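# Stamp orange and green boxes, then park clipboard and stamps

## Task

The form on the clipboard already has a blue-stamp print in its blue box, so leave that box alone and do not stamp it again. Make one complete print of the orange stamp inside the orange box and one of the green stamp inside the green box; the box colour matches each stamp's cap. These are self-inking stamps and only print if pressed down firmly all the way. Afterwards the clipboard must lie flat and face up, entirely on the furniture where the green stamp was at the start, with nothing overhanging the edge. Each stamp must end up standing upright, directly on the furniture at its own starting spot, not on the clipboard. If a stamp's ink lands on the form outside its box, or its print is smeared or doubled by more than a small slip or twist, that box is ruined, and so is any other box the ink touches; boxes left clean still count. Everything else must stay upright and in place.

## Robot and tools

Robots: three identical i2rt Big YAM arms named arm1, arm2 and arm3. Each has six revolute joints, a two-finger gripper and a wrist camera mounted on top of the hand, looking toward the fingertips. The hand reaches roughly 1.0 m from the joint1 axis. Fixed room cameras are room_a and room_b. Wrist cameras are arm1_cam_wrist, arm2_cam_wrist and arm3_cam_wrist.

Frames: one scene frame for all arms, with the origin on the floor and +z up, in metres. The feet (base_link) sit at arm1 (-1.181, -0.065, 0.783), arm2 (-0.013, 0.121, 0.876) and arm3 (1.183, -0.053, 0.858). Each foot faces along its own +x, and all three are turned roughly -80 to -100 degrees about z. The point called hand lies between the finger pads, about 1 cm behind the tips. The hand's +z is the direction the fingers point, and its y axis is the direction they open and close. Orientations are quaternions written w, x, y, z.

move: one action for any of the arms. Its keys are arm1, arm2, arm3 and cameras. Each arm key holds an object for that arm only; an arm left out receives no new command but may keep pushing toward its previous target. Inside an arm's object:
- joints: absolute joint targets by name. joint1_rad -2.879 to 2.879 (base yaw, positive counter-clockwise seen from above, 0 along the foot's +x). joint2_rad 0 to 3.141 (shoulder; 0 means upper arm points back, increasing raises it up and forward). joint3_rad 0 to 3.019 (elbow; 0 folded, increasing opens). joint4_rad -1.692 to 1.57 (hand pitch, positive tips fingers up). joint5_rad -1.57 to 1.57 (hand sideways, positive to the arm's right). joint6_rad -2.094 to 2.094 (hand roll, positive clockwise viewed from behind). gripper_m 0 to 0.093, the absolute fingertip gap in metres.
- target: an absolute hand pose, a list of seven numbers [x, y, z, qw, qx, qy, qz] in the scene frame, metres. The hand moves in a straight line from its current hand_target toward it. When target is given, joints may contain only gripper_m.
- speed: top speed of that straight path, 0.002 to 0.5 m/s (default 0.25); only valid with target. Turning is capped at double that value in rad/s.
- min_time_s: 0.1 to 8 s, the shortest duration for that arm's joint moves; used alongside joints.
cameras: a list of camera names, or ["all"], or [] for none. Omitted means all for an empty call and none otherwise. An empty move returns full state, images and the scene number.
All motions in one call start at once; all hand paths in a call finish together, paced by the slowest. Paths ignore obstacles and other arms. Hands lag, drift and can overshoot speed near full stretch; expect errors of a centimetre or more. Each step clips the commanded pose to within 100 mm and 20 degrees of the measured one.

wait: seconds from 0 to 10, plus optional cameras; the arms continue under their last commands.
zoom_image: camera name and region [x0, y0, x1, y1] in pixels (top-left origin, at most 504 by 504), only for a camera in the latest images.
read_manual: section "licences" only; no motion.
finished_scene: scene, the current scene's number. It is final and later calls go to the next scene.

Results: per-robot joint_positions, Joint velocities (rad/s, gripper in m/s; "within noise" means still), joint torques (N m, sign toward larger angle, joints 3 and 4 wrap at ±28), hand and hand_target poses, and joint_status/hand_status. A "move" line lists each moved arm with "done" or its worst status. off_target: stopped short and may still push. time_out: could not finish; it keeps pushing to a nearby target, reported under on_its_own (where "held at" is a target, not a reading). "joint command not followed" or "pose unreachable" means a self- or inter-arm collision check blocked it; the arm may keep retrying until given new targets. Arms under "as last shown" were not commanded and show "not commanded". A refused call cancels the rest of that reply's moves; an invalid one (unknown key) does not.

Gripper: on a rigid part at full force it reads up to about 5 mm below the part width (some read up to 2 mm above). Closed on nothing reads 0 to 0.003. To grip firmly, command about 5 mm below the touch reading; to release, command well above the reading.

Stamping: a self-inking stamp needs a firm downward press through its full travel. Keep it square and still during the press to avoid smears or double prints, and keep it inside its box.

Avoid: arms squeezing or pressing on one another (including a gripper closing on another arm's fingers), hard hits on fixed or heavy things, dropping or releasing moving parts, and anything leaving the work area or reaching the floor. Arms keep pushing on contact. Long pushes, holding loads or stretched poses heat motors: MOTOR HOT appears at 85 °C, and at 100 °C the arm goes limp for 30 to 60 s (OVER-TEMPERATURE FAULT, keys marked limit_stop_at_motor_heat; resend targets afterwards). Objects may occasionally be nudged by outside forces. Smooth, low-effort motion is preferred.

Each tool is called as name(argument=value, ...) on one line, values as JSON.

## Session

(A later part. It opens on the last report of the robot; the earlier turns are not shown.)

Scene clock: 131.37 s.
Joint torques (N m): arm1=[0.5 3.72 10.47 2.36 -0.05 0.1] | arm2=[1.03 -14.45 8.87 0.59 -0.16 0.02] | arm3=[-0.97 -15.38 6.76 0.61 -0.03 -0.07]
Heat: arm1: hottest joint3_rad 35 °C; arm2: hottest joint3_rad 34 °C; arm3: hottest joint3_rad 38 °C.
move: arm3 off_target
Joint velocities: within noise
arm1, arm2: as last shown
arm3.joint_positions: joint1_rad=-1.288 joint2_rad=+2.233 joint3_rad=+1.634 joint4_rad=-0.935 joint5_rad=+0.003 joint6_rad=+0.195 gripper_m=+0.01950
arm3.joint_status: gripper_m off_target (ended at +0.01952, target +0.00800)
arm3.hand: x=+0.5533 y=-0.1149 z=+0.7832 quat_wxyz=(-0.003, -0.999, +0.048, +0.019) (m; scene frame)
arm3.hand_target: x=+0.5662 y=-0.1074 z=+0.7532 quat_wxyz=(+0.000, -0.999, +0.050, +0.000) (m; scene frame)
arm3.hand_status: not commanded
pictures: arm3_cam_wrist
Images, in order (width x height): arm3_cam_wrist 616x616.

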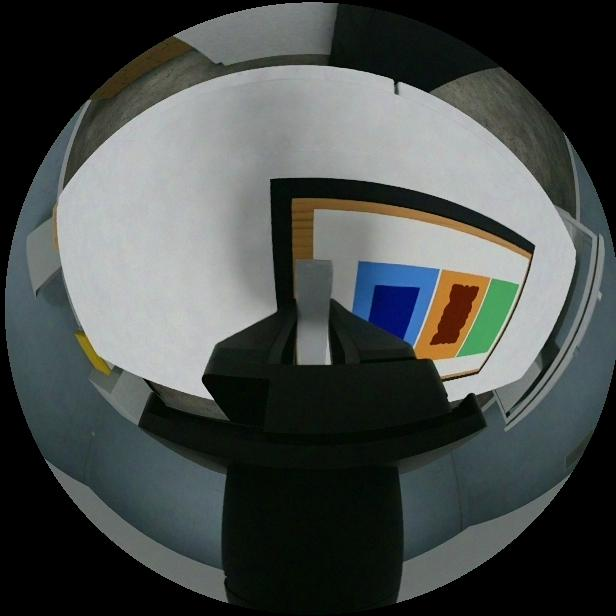

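move(arm3={"target": [0.553, -0.113, 0.88, 0, 0.9988, -0.0497, 0], "speed": 0.08}, cameras=["arm3_cam_wrist", "room_a", "room_b"])

zoom_image(camera="room_b", region=[500, 130, 630, 260])

zoom_image(camera="room_a", region=[320, 160, 450, 290])

Scene clock: 134.77 s.
Joint torques (N m): arm1=[0.5 3.84 10.43 2.33 -0.05 0.09] | arm2=[1.08 -14.62 8.87 0.61 -0.15 0.02] | arm3=[-0.26 -19.02 13.64 -0.54 -0.03 0.02]
Heat: arm1: hottest joint3_rad 35 °C; arm2: hottest joint3_rad 34 °C; arm3: hottest joint3_rad 38 °C.
move: arm3 off_target
Joint velocities: within noise
arm1: as last shown
arm2.joint_positions: joint1_rad=-0.609 joint2_rad=+1.805 joint3_rad=+1.749 joint4_rad=-1.391 joint5_rad=+0.001 joint6_rad=-0.010 gripper_m=+0.04987
arm2.joint_status: not commanded
arm2.hand: x=-0.3398 y=-0.3678 z=+1.0911 quat_wxyz=(-0.029, -0.878, -0.475, +0.055) (m; scene frame)
arm2.hand_target: x=-0.3340 y=-0.3686 z=+1.0940 quat_wxyz=(-0.029, -0.878, -0.475, +0.053) (m; scene frame)
arm2.hand_status: not commanded
arm3.joint_positions: joint1_rad=-1.288 joint2_rad=+2.144 joint3_rad=+1.676 joint4_rad=-1.165 joint5_rad=+0.002 joint6_rad=+0.194 gripper_m=+0.01950
arm3.joint_status: not commanded
arm3.hand: x=+0.5759 y=-0.1124 z=+0.8511 quat_wxyz=(+0.004, -0.998, +0.047, -0.029) (m; scene frame)
arm3.hand_target: x=+0.5545 y=-0.1129 z=+0.8806 quat_wxyz=(+0.000, -0.999, +0.050, +0.000) (m; scene frame)
arm3.hand_status: off_target (0.037 m and 3.4 deg from the pose sent, 0.097 m and 2.2 deg at the start)
pictures: arm3_cam_wrist, room_a, room_b
Images, in order (width x height): arm3_cam_wrist 616x616, room_a 896x504, room_b 896x504.

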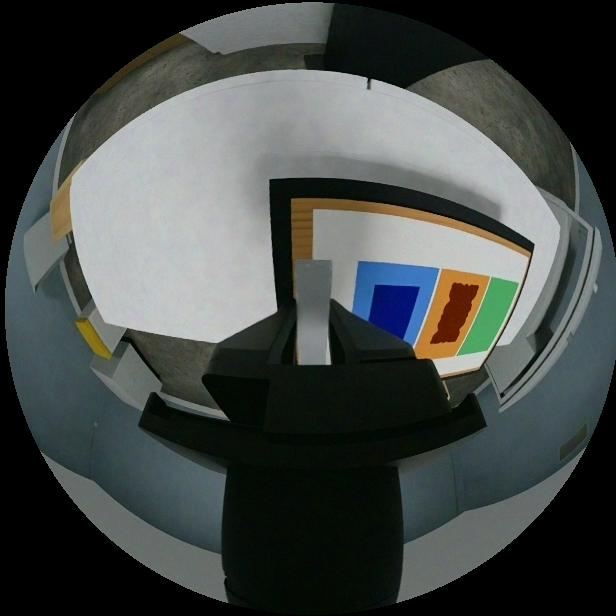

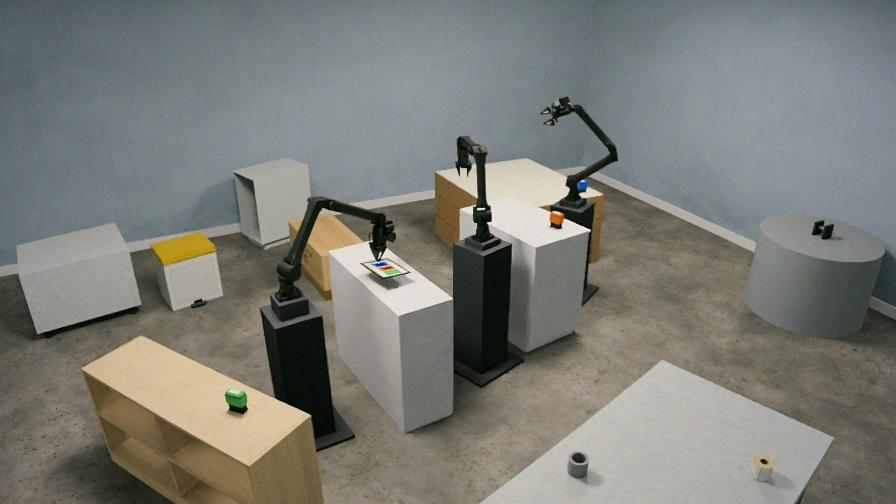

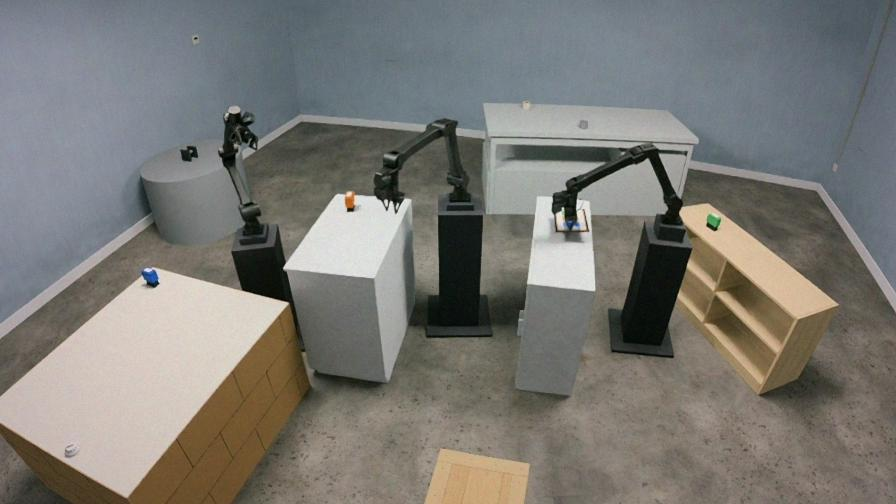

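Scaled by 3.877 from the camera's 896x504 image, which has a finer 1280x720 frame.

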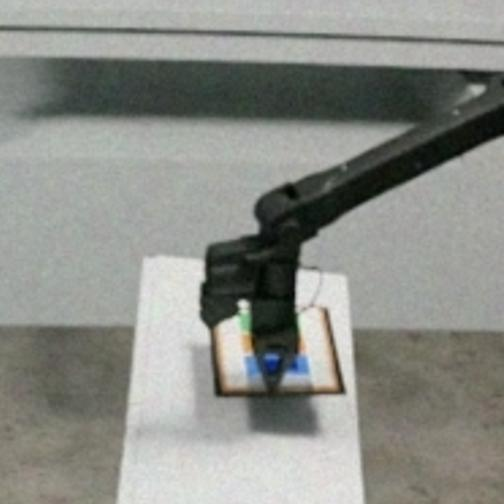

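Scaled by 3.877 from the camera's 896x504 image, which has a finer 1280x720 frame.

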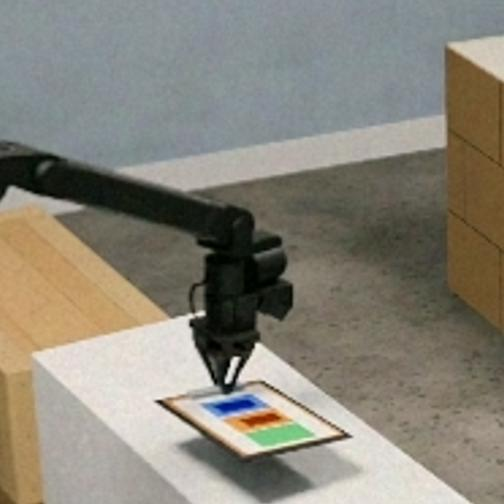

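move(arm3={"joints": {"joint2_rad": 1.957, "joint3_rad": 1.787, "joint4_rad": -1.401}, "min_time_s": 2}, cameras=[])

move(arm3={"joints": {"joint1_rad": 2.169, "joint6_rad": 0.154}, "min_time_s": 6}, cameras=["arm3_cam_wrist", "room_a", "room_b"])

zoom_image(camera="room_b", region=[650, 100, 850, 320])

zoom_image(camera="room_a", region=[80, 240, 330, 490])

Scene clock: 137.43 s.
Joint torques (N m): arm1=[0.44 3.84 10.37 2.4 -0.03 0.13] | arm2=[1.14 -14.62 8.87 0.61 -0.15 0.03] | arm3=[-0.21 -17.9 14.93 -0.7 0 0.04]
Heat: arm1: hottest joint3_rad 35 °C; arm2: hottest joint3_rad 34 °C; arm3: hottest joint3_rad 38 °C.
move: arm3 done
Joint velocities: within noise
arm1, arm2: as last shown
arm3.joint_positions: joint1_rad=-1.288 joint2_rad=+1.977 joint3_rad=+1.728 joint4_rad=-1.388 joint5_rad=+0.002 joint6_rad=+0.194 gripper_m=+0.01950
arm3.joint_status: all done
arm3.hand: x=+0.5983 y=-0.1097 z=+0.9691 quat_wxyz=(+0.004, -0.998, +0.047, -0.032) (m; scene frame)
arm3.hand_target: x=+0.5821 y=-0.1098 z=+1.0020 quat_wxyz=(+0.000, -0.999, +0.050, +0.001) (m; scene frame)
arm3.hand_status: not commanded
pictures: none
No camera images: "cameras" was empty.

Scene clock: 144.10 s.
Joint torques (N m): arm1=[0.5 3.72 10.45 2.39 -0.04 0.1] | arm2=[1.08 -14.56 8.85 0.61 -0.15 0.02] | arm3=[-0.97 -18.32 14.83 -0.7 0.11 -0.07]
Heat: arm1: hottest joint3_rad 35 °C; arm2: hottest joint3_rad 35 °C; arm3: hottest joint3_rad 40 °C.
move: arm3 done
Joint velocities: within noise
arm1, arm2: as last shown
arm3.joint_positions: joint1_rad=+2.179 joint2_rad=+1.977 joint3_rad=+1.728 joint4_rad=-1.388 joint5_rad=-0.001 joint6_rad=+0.161 gripper_m=+0.01950
arm3.joint_status: all done
arm3.hand: x=+1.7188 y=+0.1887 z=+0.9659 quat_wxyz=(+0.033, +0.131, -0.991, +0.011) (m; scene frame)
arm3.hand_target: x=+1.7365 y=+0.1891 z=+0.9988 quat_wxyz=(+0.001, +0.130, -0.992, +0.004) (m; scene frame)
arm3.hand_status: not commanded
pictures: arm3_cam_wrist, room_a, room_b
Images, in order (width x height): arm3_cam_wrist 616x616, room_a 896x504, room_b 896x504.

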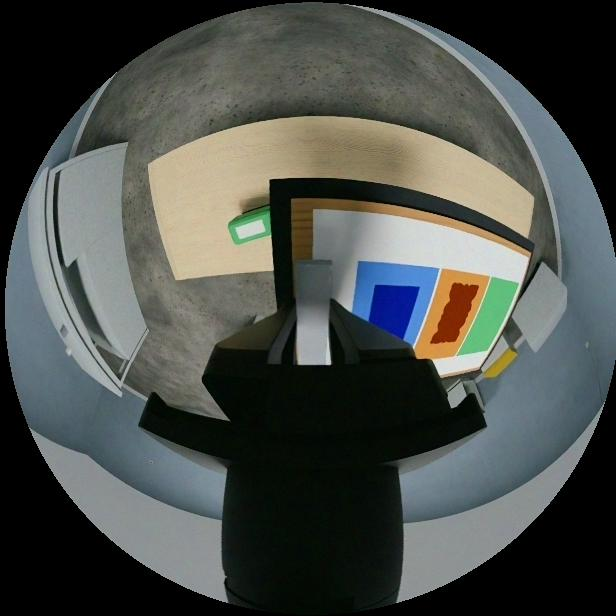

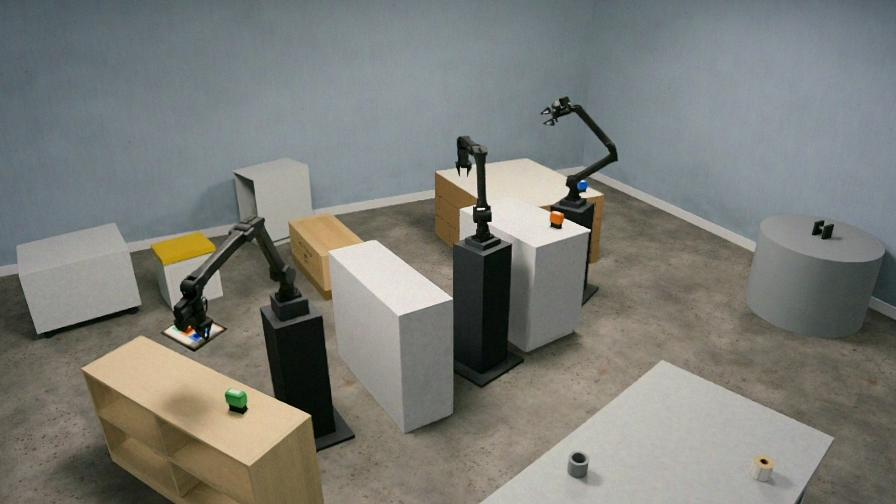

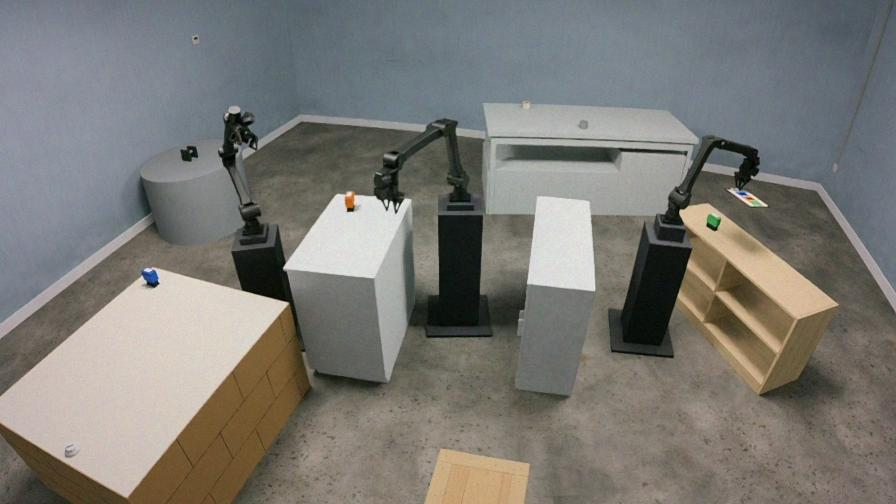

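Scaled by 2.291 from the camera's 896x504 image, which has a finer 1280x720 frame.

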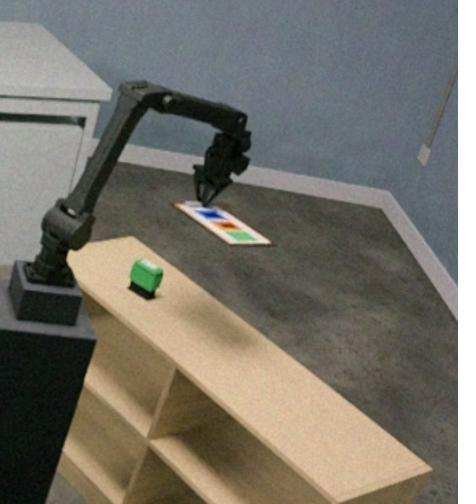

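Scaled by 2.016 from the camera's 896x504 image, which has a finer 1280x720 frame.

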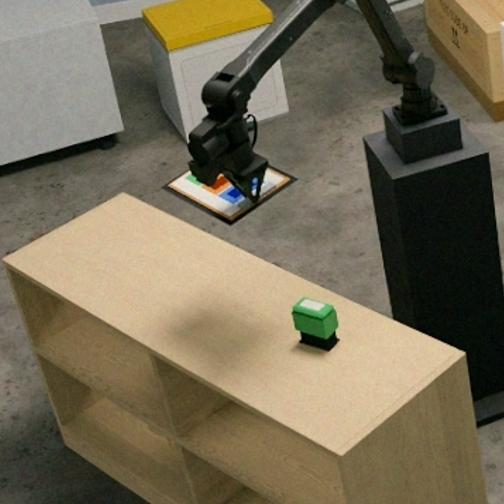

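move(arm3={"target": [1.735, 0.186, 0.78, 0, -0.1478, 0.989, 0], "speed": 0.15}, cameras=["arm3_cam_wrist", "room_a", "room_b"])

zoom_image(camera="room_b", region=[650, 130, 850, 320])

zoom_image(camera="room_a", region=[80, 270, 330, 490])

Scene clock: 149.80 s.
Joint torques (N m): arm1=[0.26 3.72 10.37 2.43 -0.05 0.1] | arm2=[1.14 -14.62 8.85 0.62 -0.15 0.03] | arm3=[-1.14 -17.44 8.57 0.29 -0.01 -0.08]
Heat: arm1: hottest joint3_rad 35 °C; arm2: hottest joint3_rad 35 °C; arm3: hottest joint3_rad 40 °C.
move: arm3 done
Joint velocities: within noise
arm1, arm2: as last shown
arm3.joint_positions: joint1_rad=+2.178 joint2_rad=+2.174 joint3_rad=+1.538 joint4_rad=-0.936 joint5_rad=-0.004 joint6_rad=+0.122 gripper_m=+0.01950
arm3.joint_status: not commanded
arm3.hand: x=+1.7294 y=+0.1929 z=+0.7847 quat_wxyz=(+0.002, +0.150, -0.989, +0.000) (m; scene frame)
arm3.hand_target: x=+1.7348 y=+0.1860 z=+0.7801 quat_wxyz=(+0.000, +0.148, -0.989, +0.000) (m; scene frame)
arm3.hand_status: done (0.010 m and 0.4 deg from the pose sent, 0.187 m and 4.4 deg at the start)
pictures: arm3_cam_wrist, room_a, room_b
Images, in order (width x height): arm3_cam_wrist 616x616, room_a 896x504, room_b 896x504.

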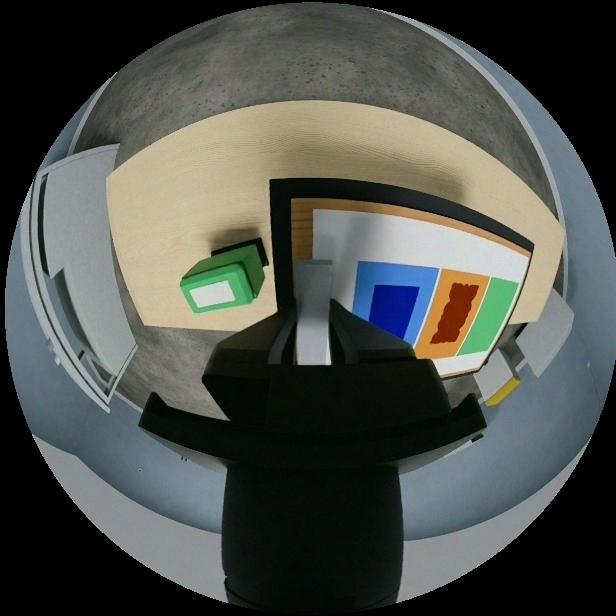

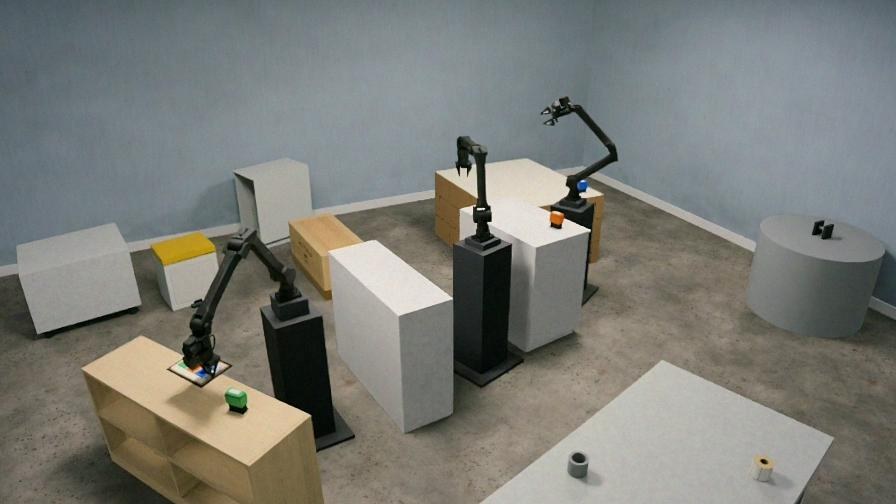

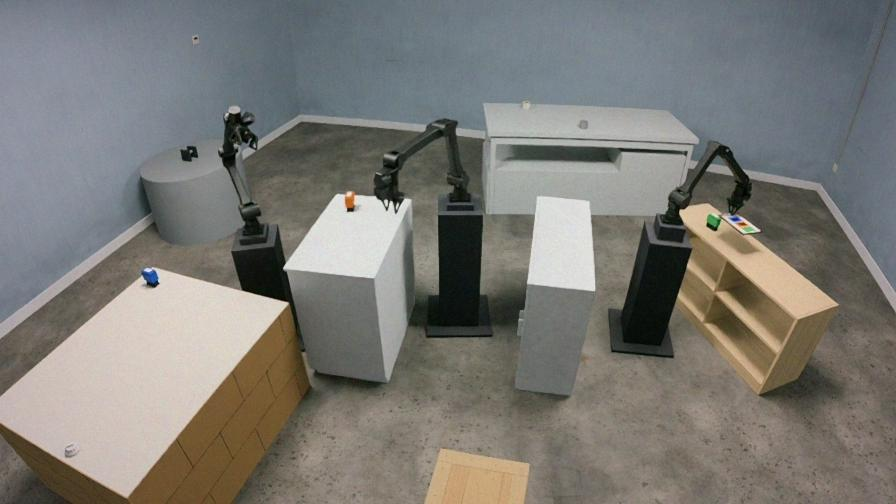

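Scaled by 2.520 from the camera's 896x504 image, which has a finer 1280x720 frame.

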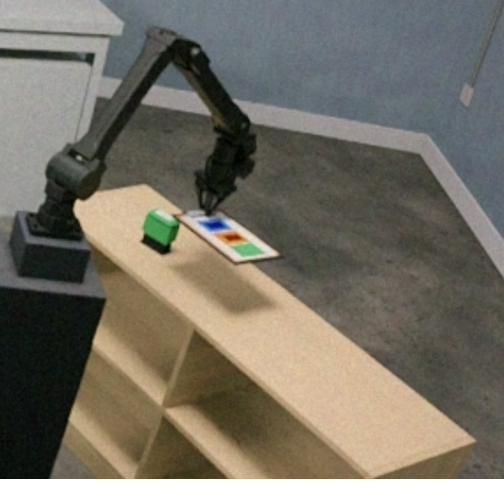

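Scaled by 2.016 from the camera's 896x504 image, which has a finer 1280x720 frame.

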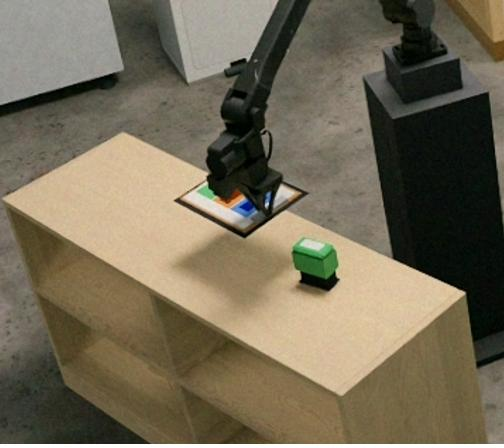

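move(arm3={"target": [1.735, 0.182, 0.685, 0, -0.1478, 0.989, 0], "speed": 0.1}, cameras=["arm3_cam_wrist", "room_a", "room_b"])

zoom_image(camera="room_b", region=[680, 160, 800, 280])

zoom_image(camera="room_a", region=[130, 320, 280, 470])

Scene clock: 151.60 s.
Joint torques (N m): arm1=[0.67 3.66 10.4 2.33 -0.05 0.09] | arm2=[1.08 -14.62 8.87 0.62 -0.15 0.03] | arm3=[-1.67 -16.85 8.02 0.21 -0.01 -0.1]
Heat: arm1: hottest joint3_rad 35 °C; arm2: hottest joint3_rad 35 °C; arm3: hottest joint3_rad 40 °C.
move: arm3 off_target
Joint velocities: within noise
arm1, arm2: as last shown
arm3.joint_positions: joint1_rad=+2.175 joint2_rad=+2.333 joint3_rad=+1.529 joint4_rad=-0.772 joint5_rad=-0.004 joint6_rad=+0.116 gripper_m=+0.01950
arm3.joint_status: not commanded
arm3.hand: x=+1.7273 y=+0.1894 z=+0.6904 quat_wxyz=(+0.004, +0.151, -0.988, +0.000) (m; scene frame)
arm3.hand_target: x=+1.7347 y=+0.1818 z=+0.6851 quat_wxyz=(+0.000, +0.148, -0.989, +0.000) (m; scene frame)
arm3.hand_status: off_target (0.012 m and 0.6 deg from the pose sent, 0.100 m and 0.4 deg at the start)
pictures: arm3_cam_wrist, room_a, room_b
Images, in order (width x height): arm3_cam_wrist 616x616, room_a 896x504, room_b 896x504.

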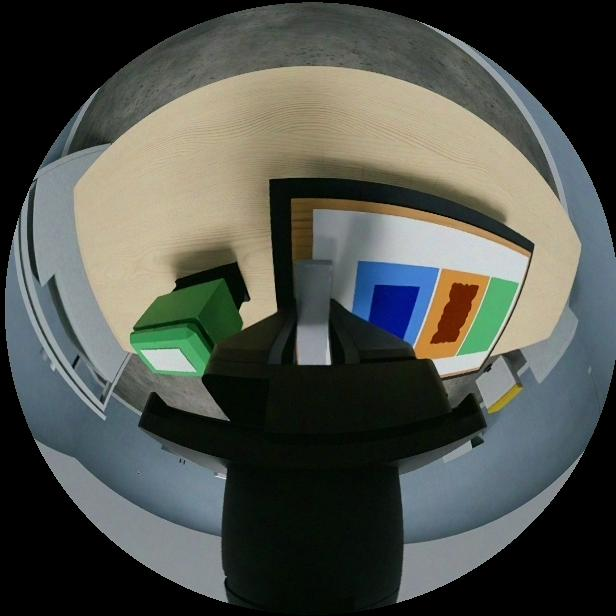

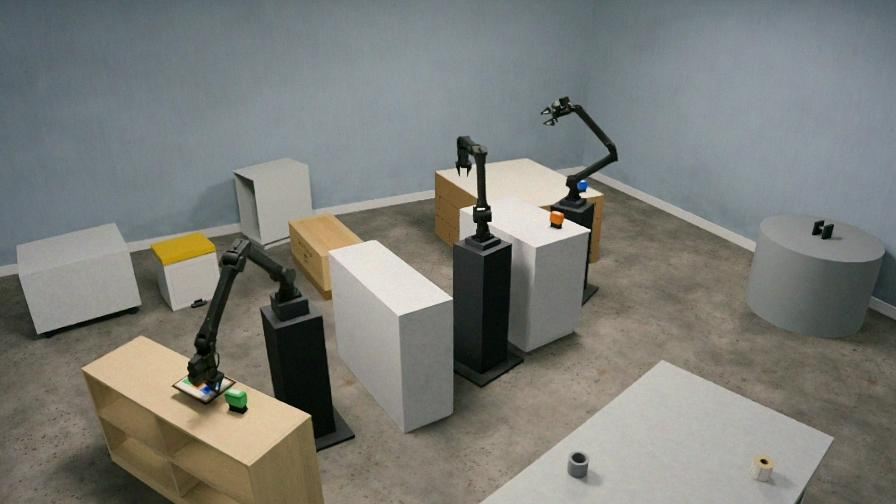

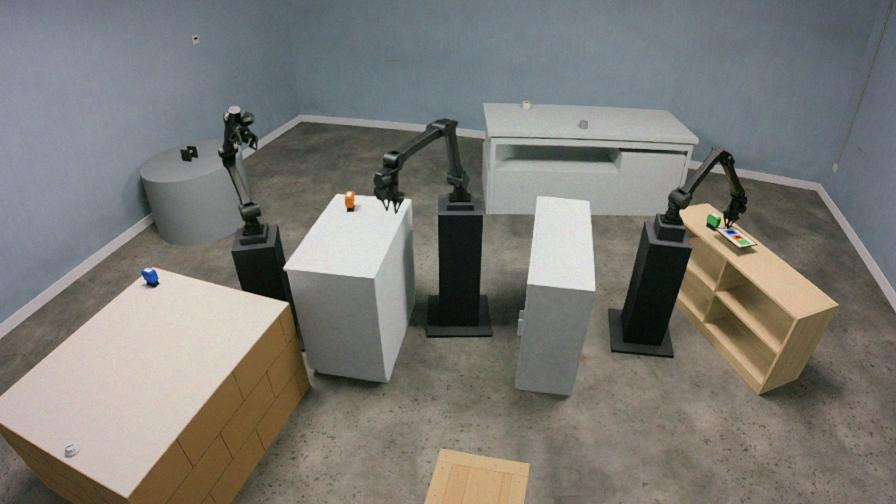

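Scaled by 4.200 from the camera's 896x504 image, which has a finer 1280x720 frame.

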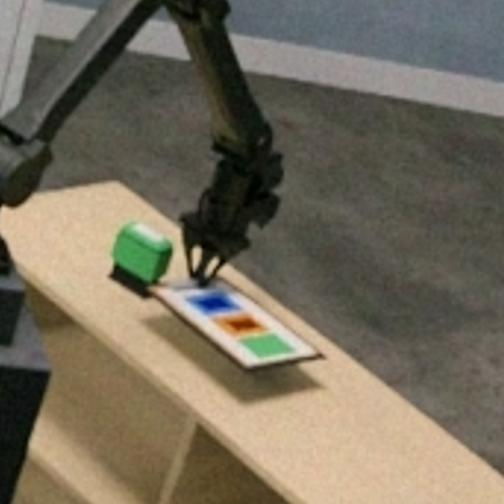

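Scaled by 3.360 from the camera's 896x504 image, which has a finer 1280x720 frame.

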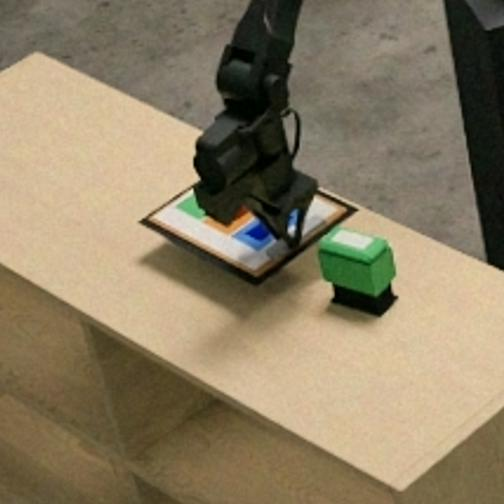

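move(arm3={"target": [1.738, 0.170, 0.652, 0, -0.1478, 0.989, 0], "speed": 0.08}, cameras=["arm3_cam_wrist", "room_a", "room_b"])

zoom_image(camera="room_b", region=[680, 160, 800, 280])

zoom_image(camera="room_a", region=[130, 320, 280, 470])

Scene clock: 153.33 s.
Joint torques (N m): arm1=[0.38 3.78 10.35 2.44 -0.05 0.13] | arm2=[1.08 -14.62 8.88 0.62 -0.15 0.03] | arm3=[-1.44 -16.5 8.2 0.21 -0.02 -0.09]
Heat: arm1: hottest joint3_rad 35 °C; arm2: hottest joint3_rad 35 °C; arm3: hottest joint3_rad 40 °C.
move: arm3 off_target
Joint velocities: within noise
arm1, arm2: as last shown
arm3.joint_positions: joint1_rad=+2.152 joint2_rad=+2.396 joint3_rad=+1.529 joint4_rad=-0.719 joint5_rad=-0.004 joint6_rad=+0.096 gripper_m=+0.01950
arm3.joint_status: not commanded
arm3.hand: x=+1.7265 y=+0.1741 z=+0.6544 quat_wxyz=(+0.009, +0.150, -0.989, +0.002) (m; scene frame)
arm3.hand_target: x=+1.7378 y=+0.1697 z=+0.6522 quat_wxyz=(+0.000, +0.148, -0.989, +0.000) (m; scene frame)
arm3.hand_status: off_target (0.012 m and 1.0 deg from the pose sent, 0.044 m and 0.6 deg at the start)
pictures: arm3_cam_wrist, room_a, room_b
Images, in order (width x height): arm3_cam_wrist 616x616, room_a 896x504, room_b 896x504.

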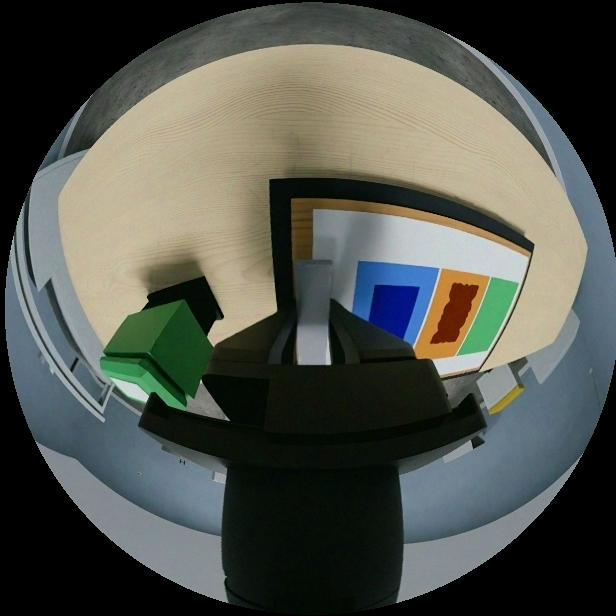

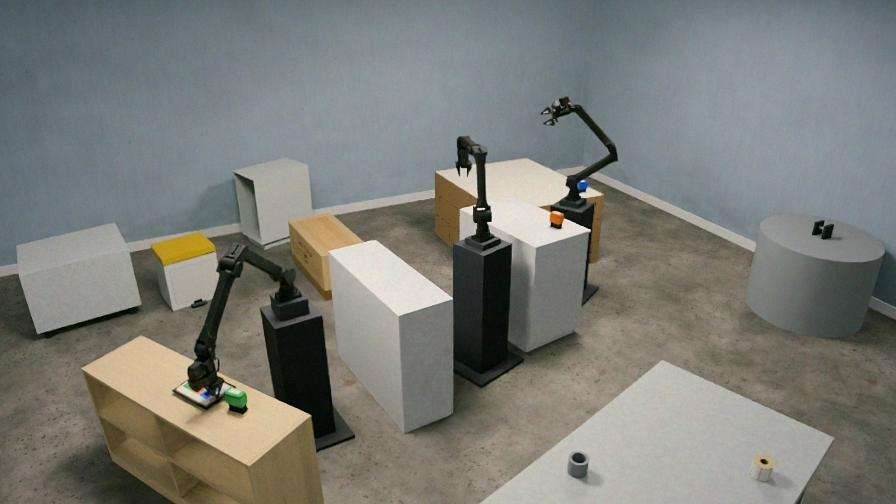

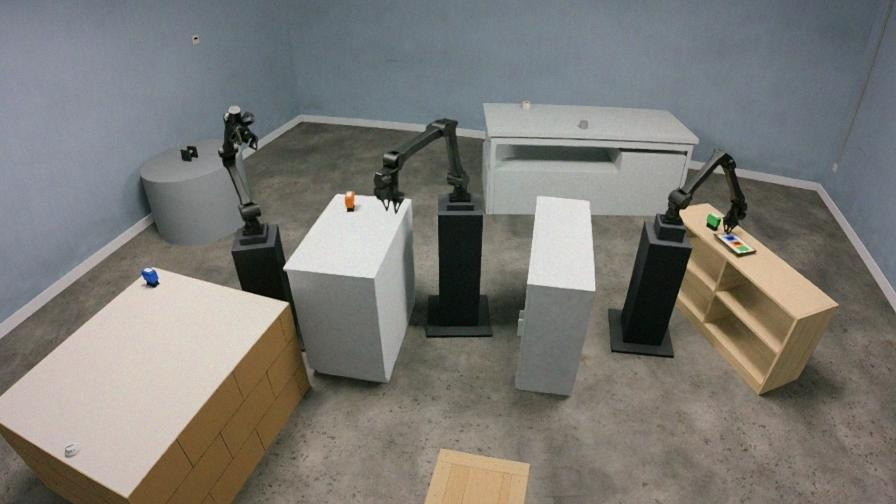

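Scaled by 4.200 from the camera's 896x504 image, which has a finer 1280x720 frame.

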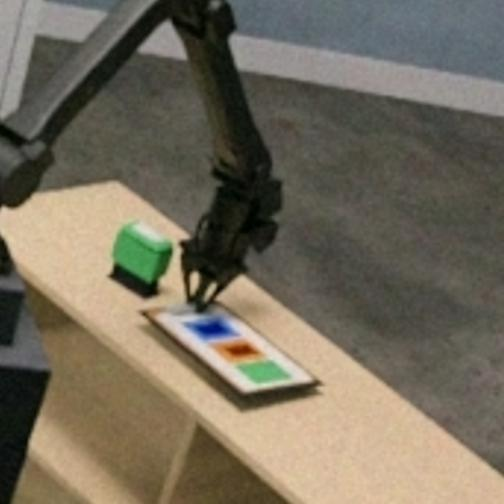

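Scaled by 3.360 from the camera's 896x504 image, which has a finer 1280x720 frame.

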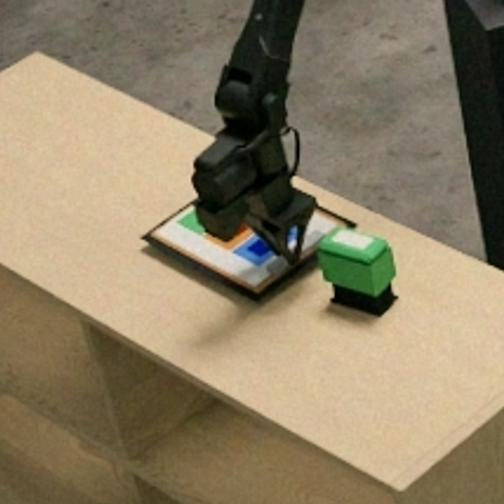

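move(arm3={"target": [1.738, 0.166, 0.625, 0, -0.1478, 0.989, 0], "speed": 0.06}, cameras=["arm3_cam_wrist", "room_a", "room_b"])

zoom_image(camera="room_b", region=[680, 160, 800, 280])

zoom_image(camera="room_a", region=[130, 320, 280, 470])

Scene clock: 154.57 s.
Joint torques (N m): arm1=[0.44 3.6 10.35 2.36 -0.04 0.09] | arm2=[1.14 -14.62 8.85 0.62 -0.15 0.03] | arm3=[-1.67 -15.85 8.96 0.32 -0.01 -0.1]
Heat: arm1: hottest joint3_rad 35 °C; arm2: hottest joint3_rad 35 °C; arm3: hottest joint3_rad 39 °C.
move: arm3 off_target
Joint velocities: within noise
arm1.joint_positions: joint1_rad=+0.427 joint2_rad=+0.626 joint3_rad=+1.429 joint4_rad=-1.159 joint5_rad=-0.051 joint6_rad=-0.671 gripper_m=+0.09396
arm1.joint_status: not commanded
arm1.hand: x=-1.0181 y=-0.2637 z=+1.3767 quat_wxyz=(-0.408, -0.090, -0.818, +0.394) (m; scene frame)
arm1.hand_target: x=-1.0204 y=-0.2604 z=+1.3914 quat_wxyz=(-0.417, -0.089, -0.809, +0.404) (m; scene frame)
arm1.hand_status: not commanded
arm2: as last shown
arm3.joint_positions: joint1_rad=+2.150 joint2_rad=+2.434 joint3_rad=+1.529 joint4_rad=-0.678 joint5_rad=-0.005 joint6_rad=+0.091 gripper_m=+0.01951
arm3.joint_status: not commanded
arm3.hand: x=+1.7241 y=+0.1717 z=+0.6322 quat_wxyz=(+0.007, +0.151, -0.988, +0.001) (m; scene frame)
arm3.hand_target: x=+1.7375 y=+0.1658 z=+0.6254 quat_wxyz=(+0.000, +0.148, -0.989, +0.000) (m; scene frame)
arm3.hand_status: off_target (0.017 m and 1.0 deg from the pose sent, 0.033 m and 1.0 deg at the start)
pictures: arm3_cam_wrist, room_a, room_b
Images, in order (width x height): arm3_cam_wrist 616x616, room_a 896x504, room_b 896x504.

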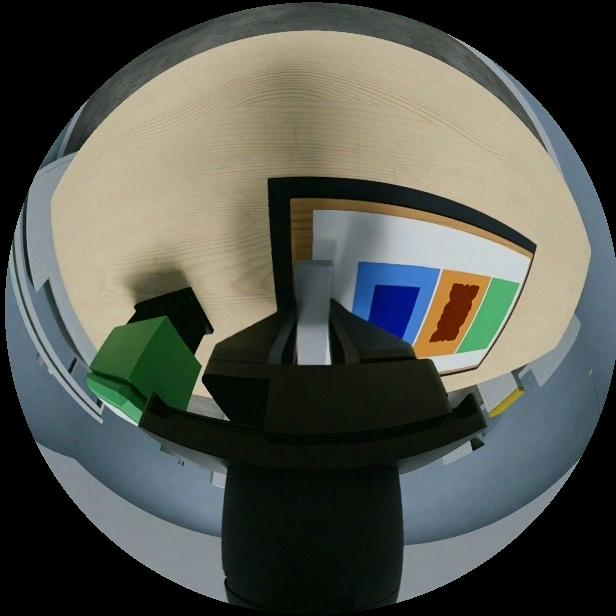

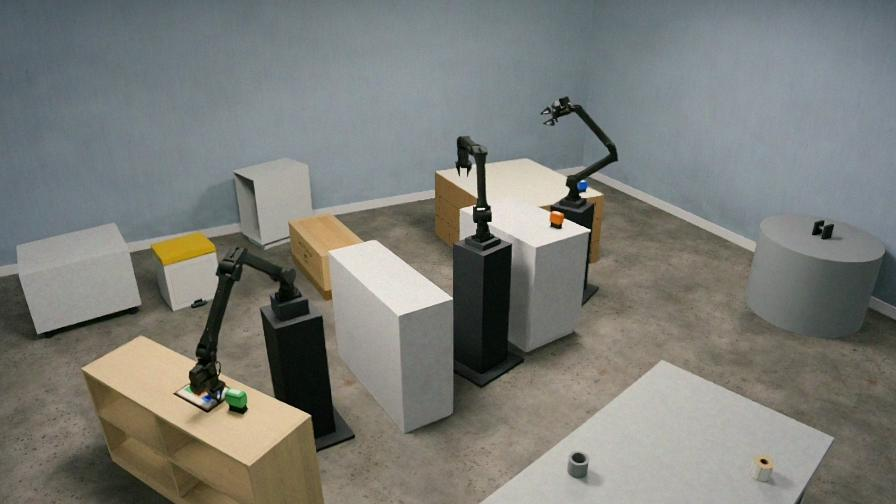

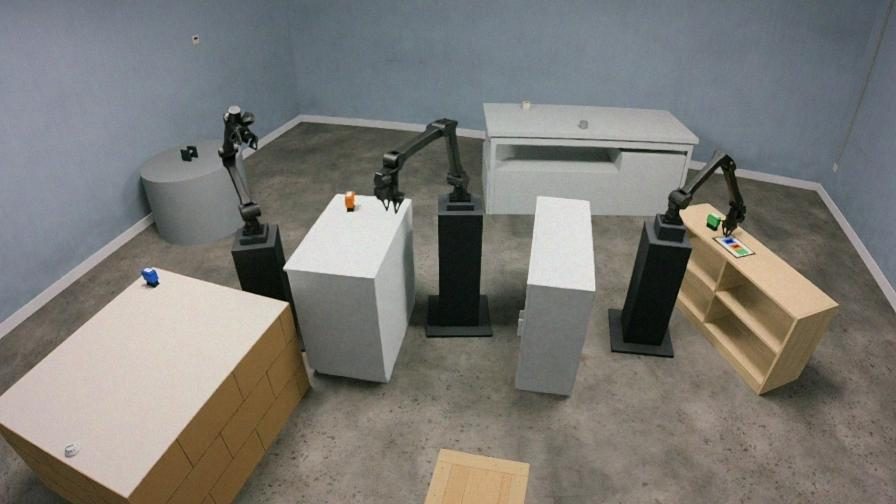

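Scaled by 4.200 from the camera's 896x504 image, which has a finer 1280x720 frame.

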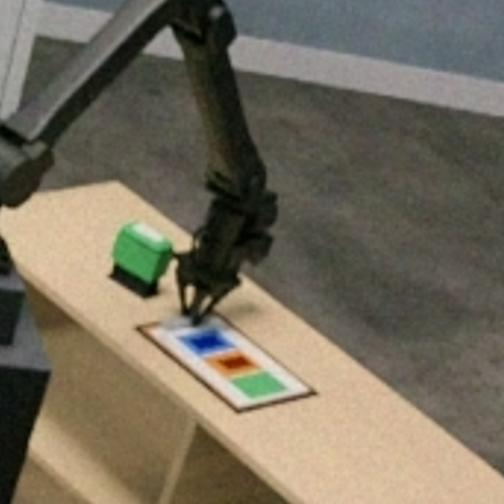

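Scaled by 3.360 from the camera's 896x504 image, which has a finer 1280x720 frame.

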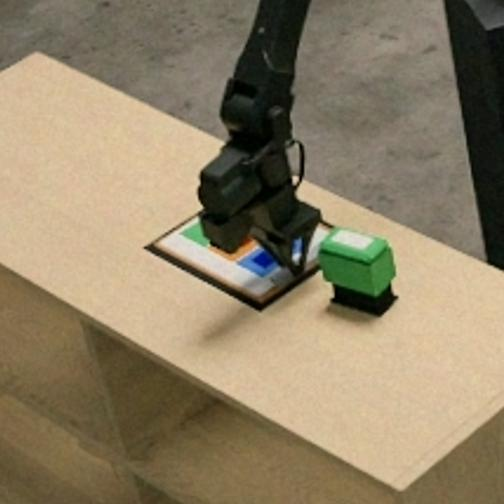

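move(arm3={"target": [1.738, 0.165, 0.61, 0, -0.1478, 0.989, 0], "speed": 0.05}, cameras=["arm3_cam_wrist", "room_b"])

zoom_image(camera="room_b", region=[680, 160, 800, 280])

Scene clock: 155.63 s.
Joint torques (N m): arm1=[0.73 3.9 10.4 2.39 -0.03 0.1] | arm2=[1.2 -14.62 8.85 0.58 -0.15 0.02] | arm3=[-1.61 -14.1 9.62 0.68 -0.02 -0.11]
Heat: arm1: hottest joint3_rad 35 °C; arm2: hottest joint3_rad 35 °C; arm3: hottest joint3_rad 39 °C.
move: arm3 off_target
Joint velocities: within noise
arm1, arm2: as last shown
arm3.joint_positions: joint1_rad=+2.149 joint2_rad=+2.436 joint3_rad=+1.529 joint4_rad=-0.670 joint5_rad=-0.005 joint6_rad=+0.091 gripper_m=+0.01951
arm3.joint_status: not commanded
arm3.hand: x=+1.7255 y=+0.1717 z=+0.6313 quat_wxyz=(+0.005, +0.151, -0.989, +0.000) (m; scene frame)
arm3.hand_target: x=+1.7365 y=+0.1646 z=+0.6109 quat_wxyz=(+0.000, +0.148, -0.989, +0.000) (m; scene frame)
arm3.hand_status: off_target (0.026 m and 0.7 deg from the pose sent, 0.027 m and 1.0 deg at the start)
pictures: arm3_cam_wrist, room_b
Images, in order (width x height): arm3_cam_wrist 616x616, room_b 896x504.

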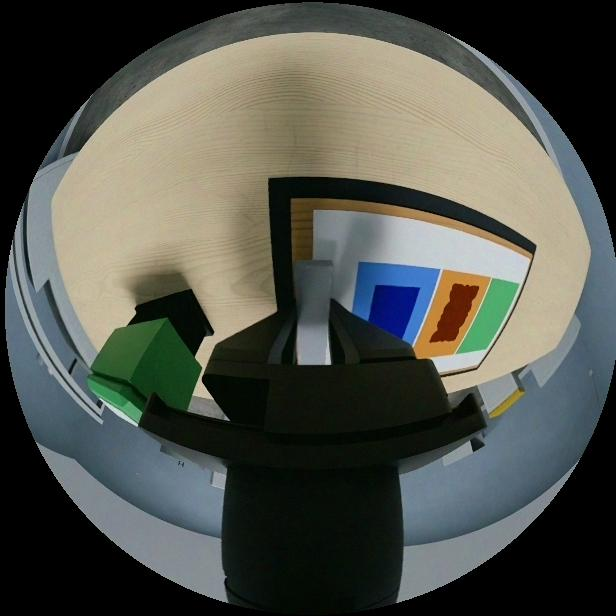

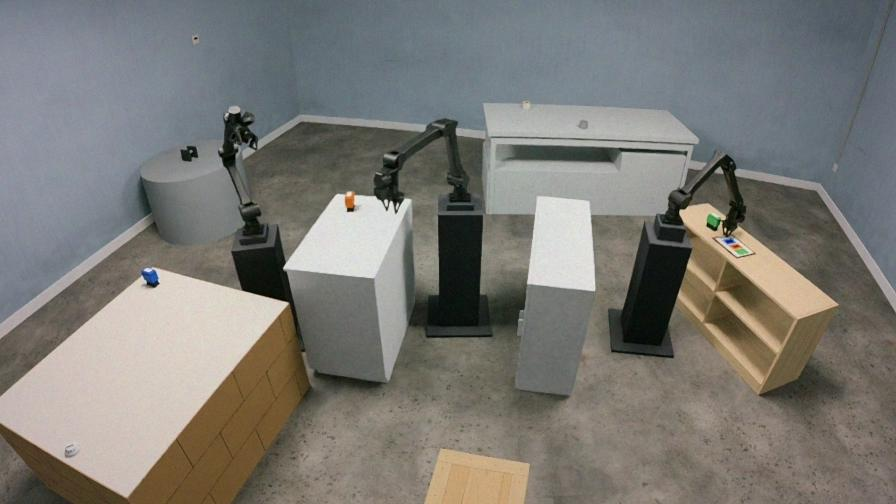

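Scaled by 4.200 from the camera's 896x504 image, which has a finer 1280x720 frame.

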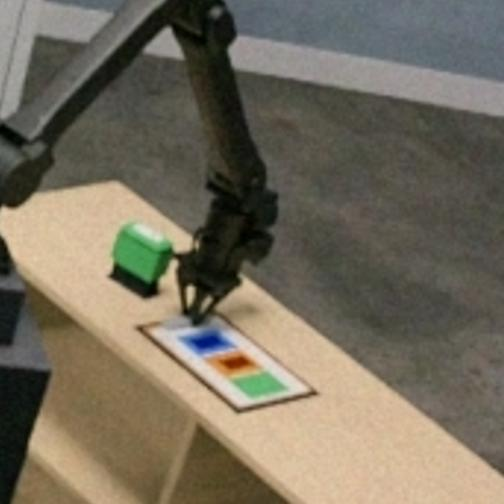

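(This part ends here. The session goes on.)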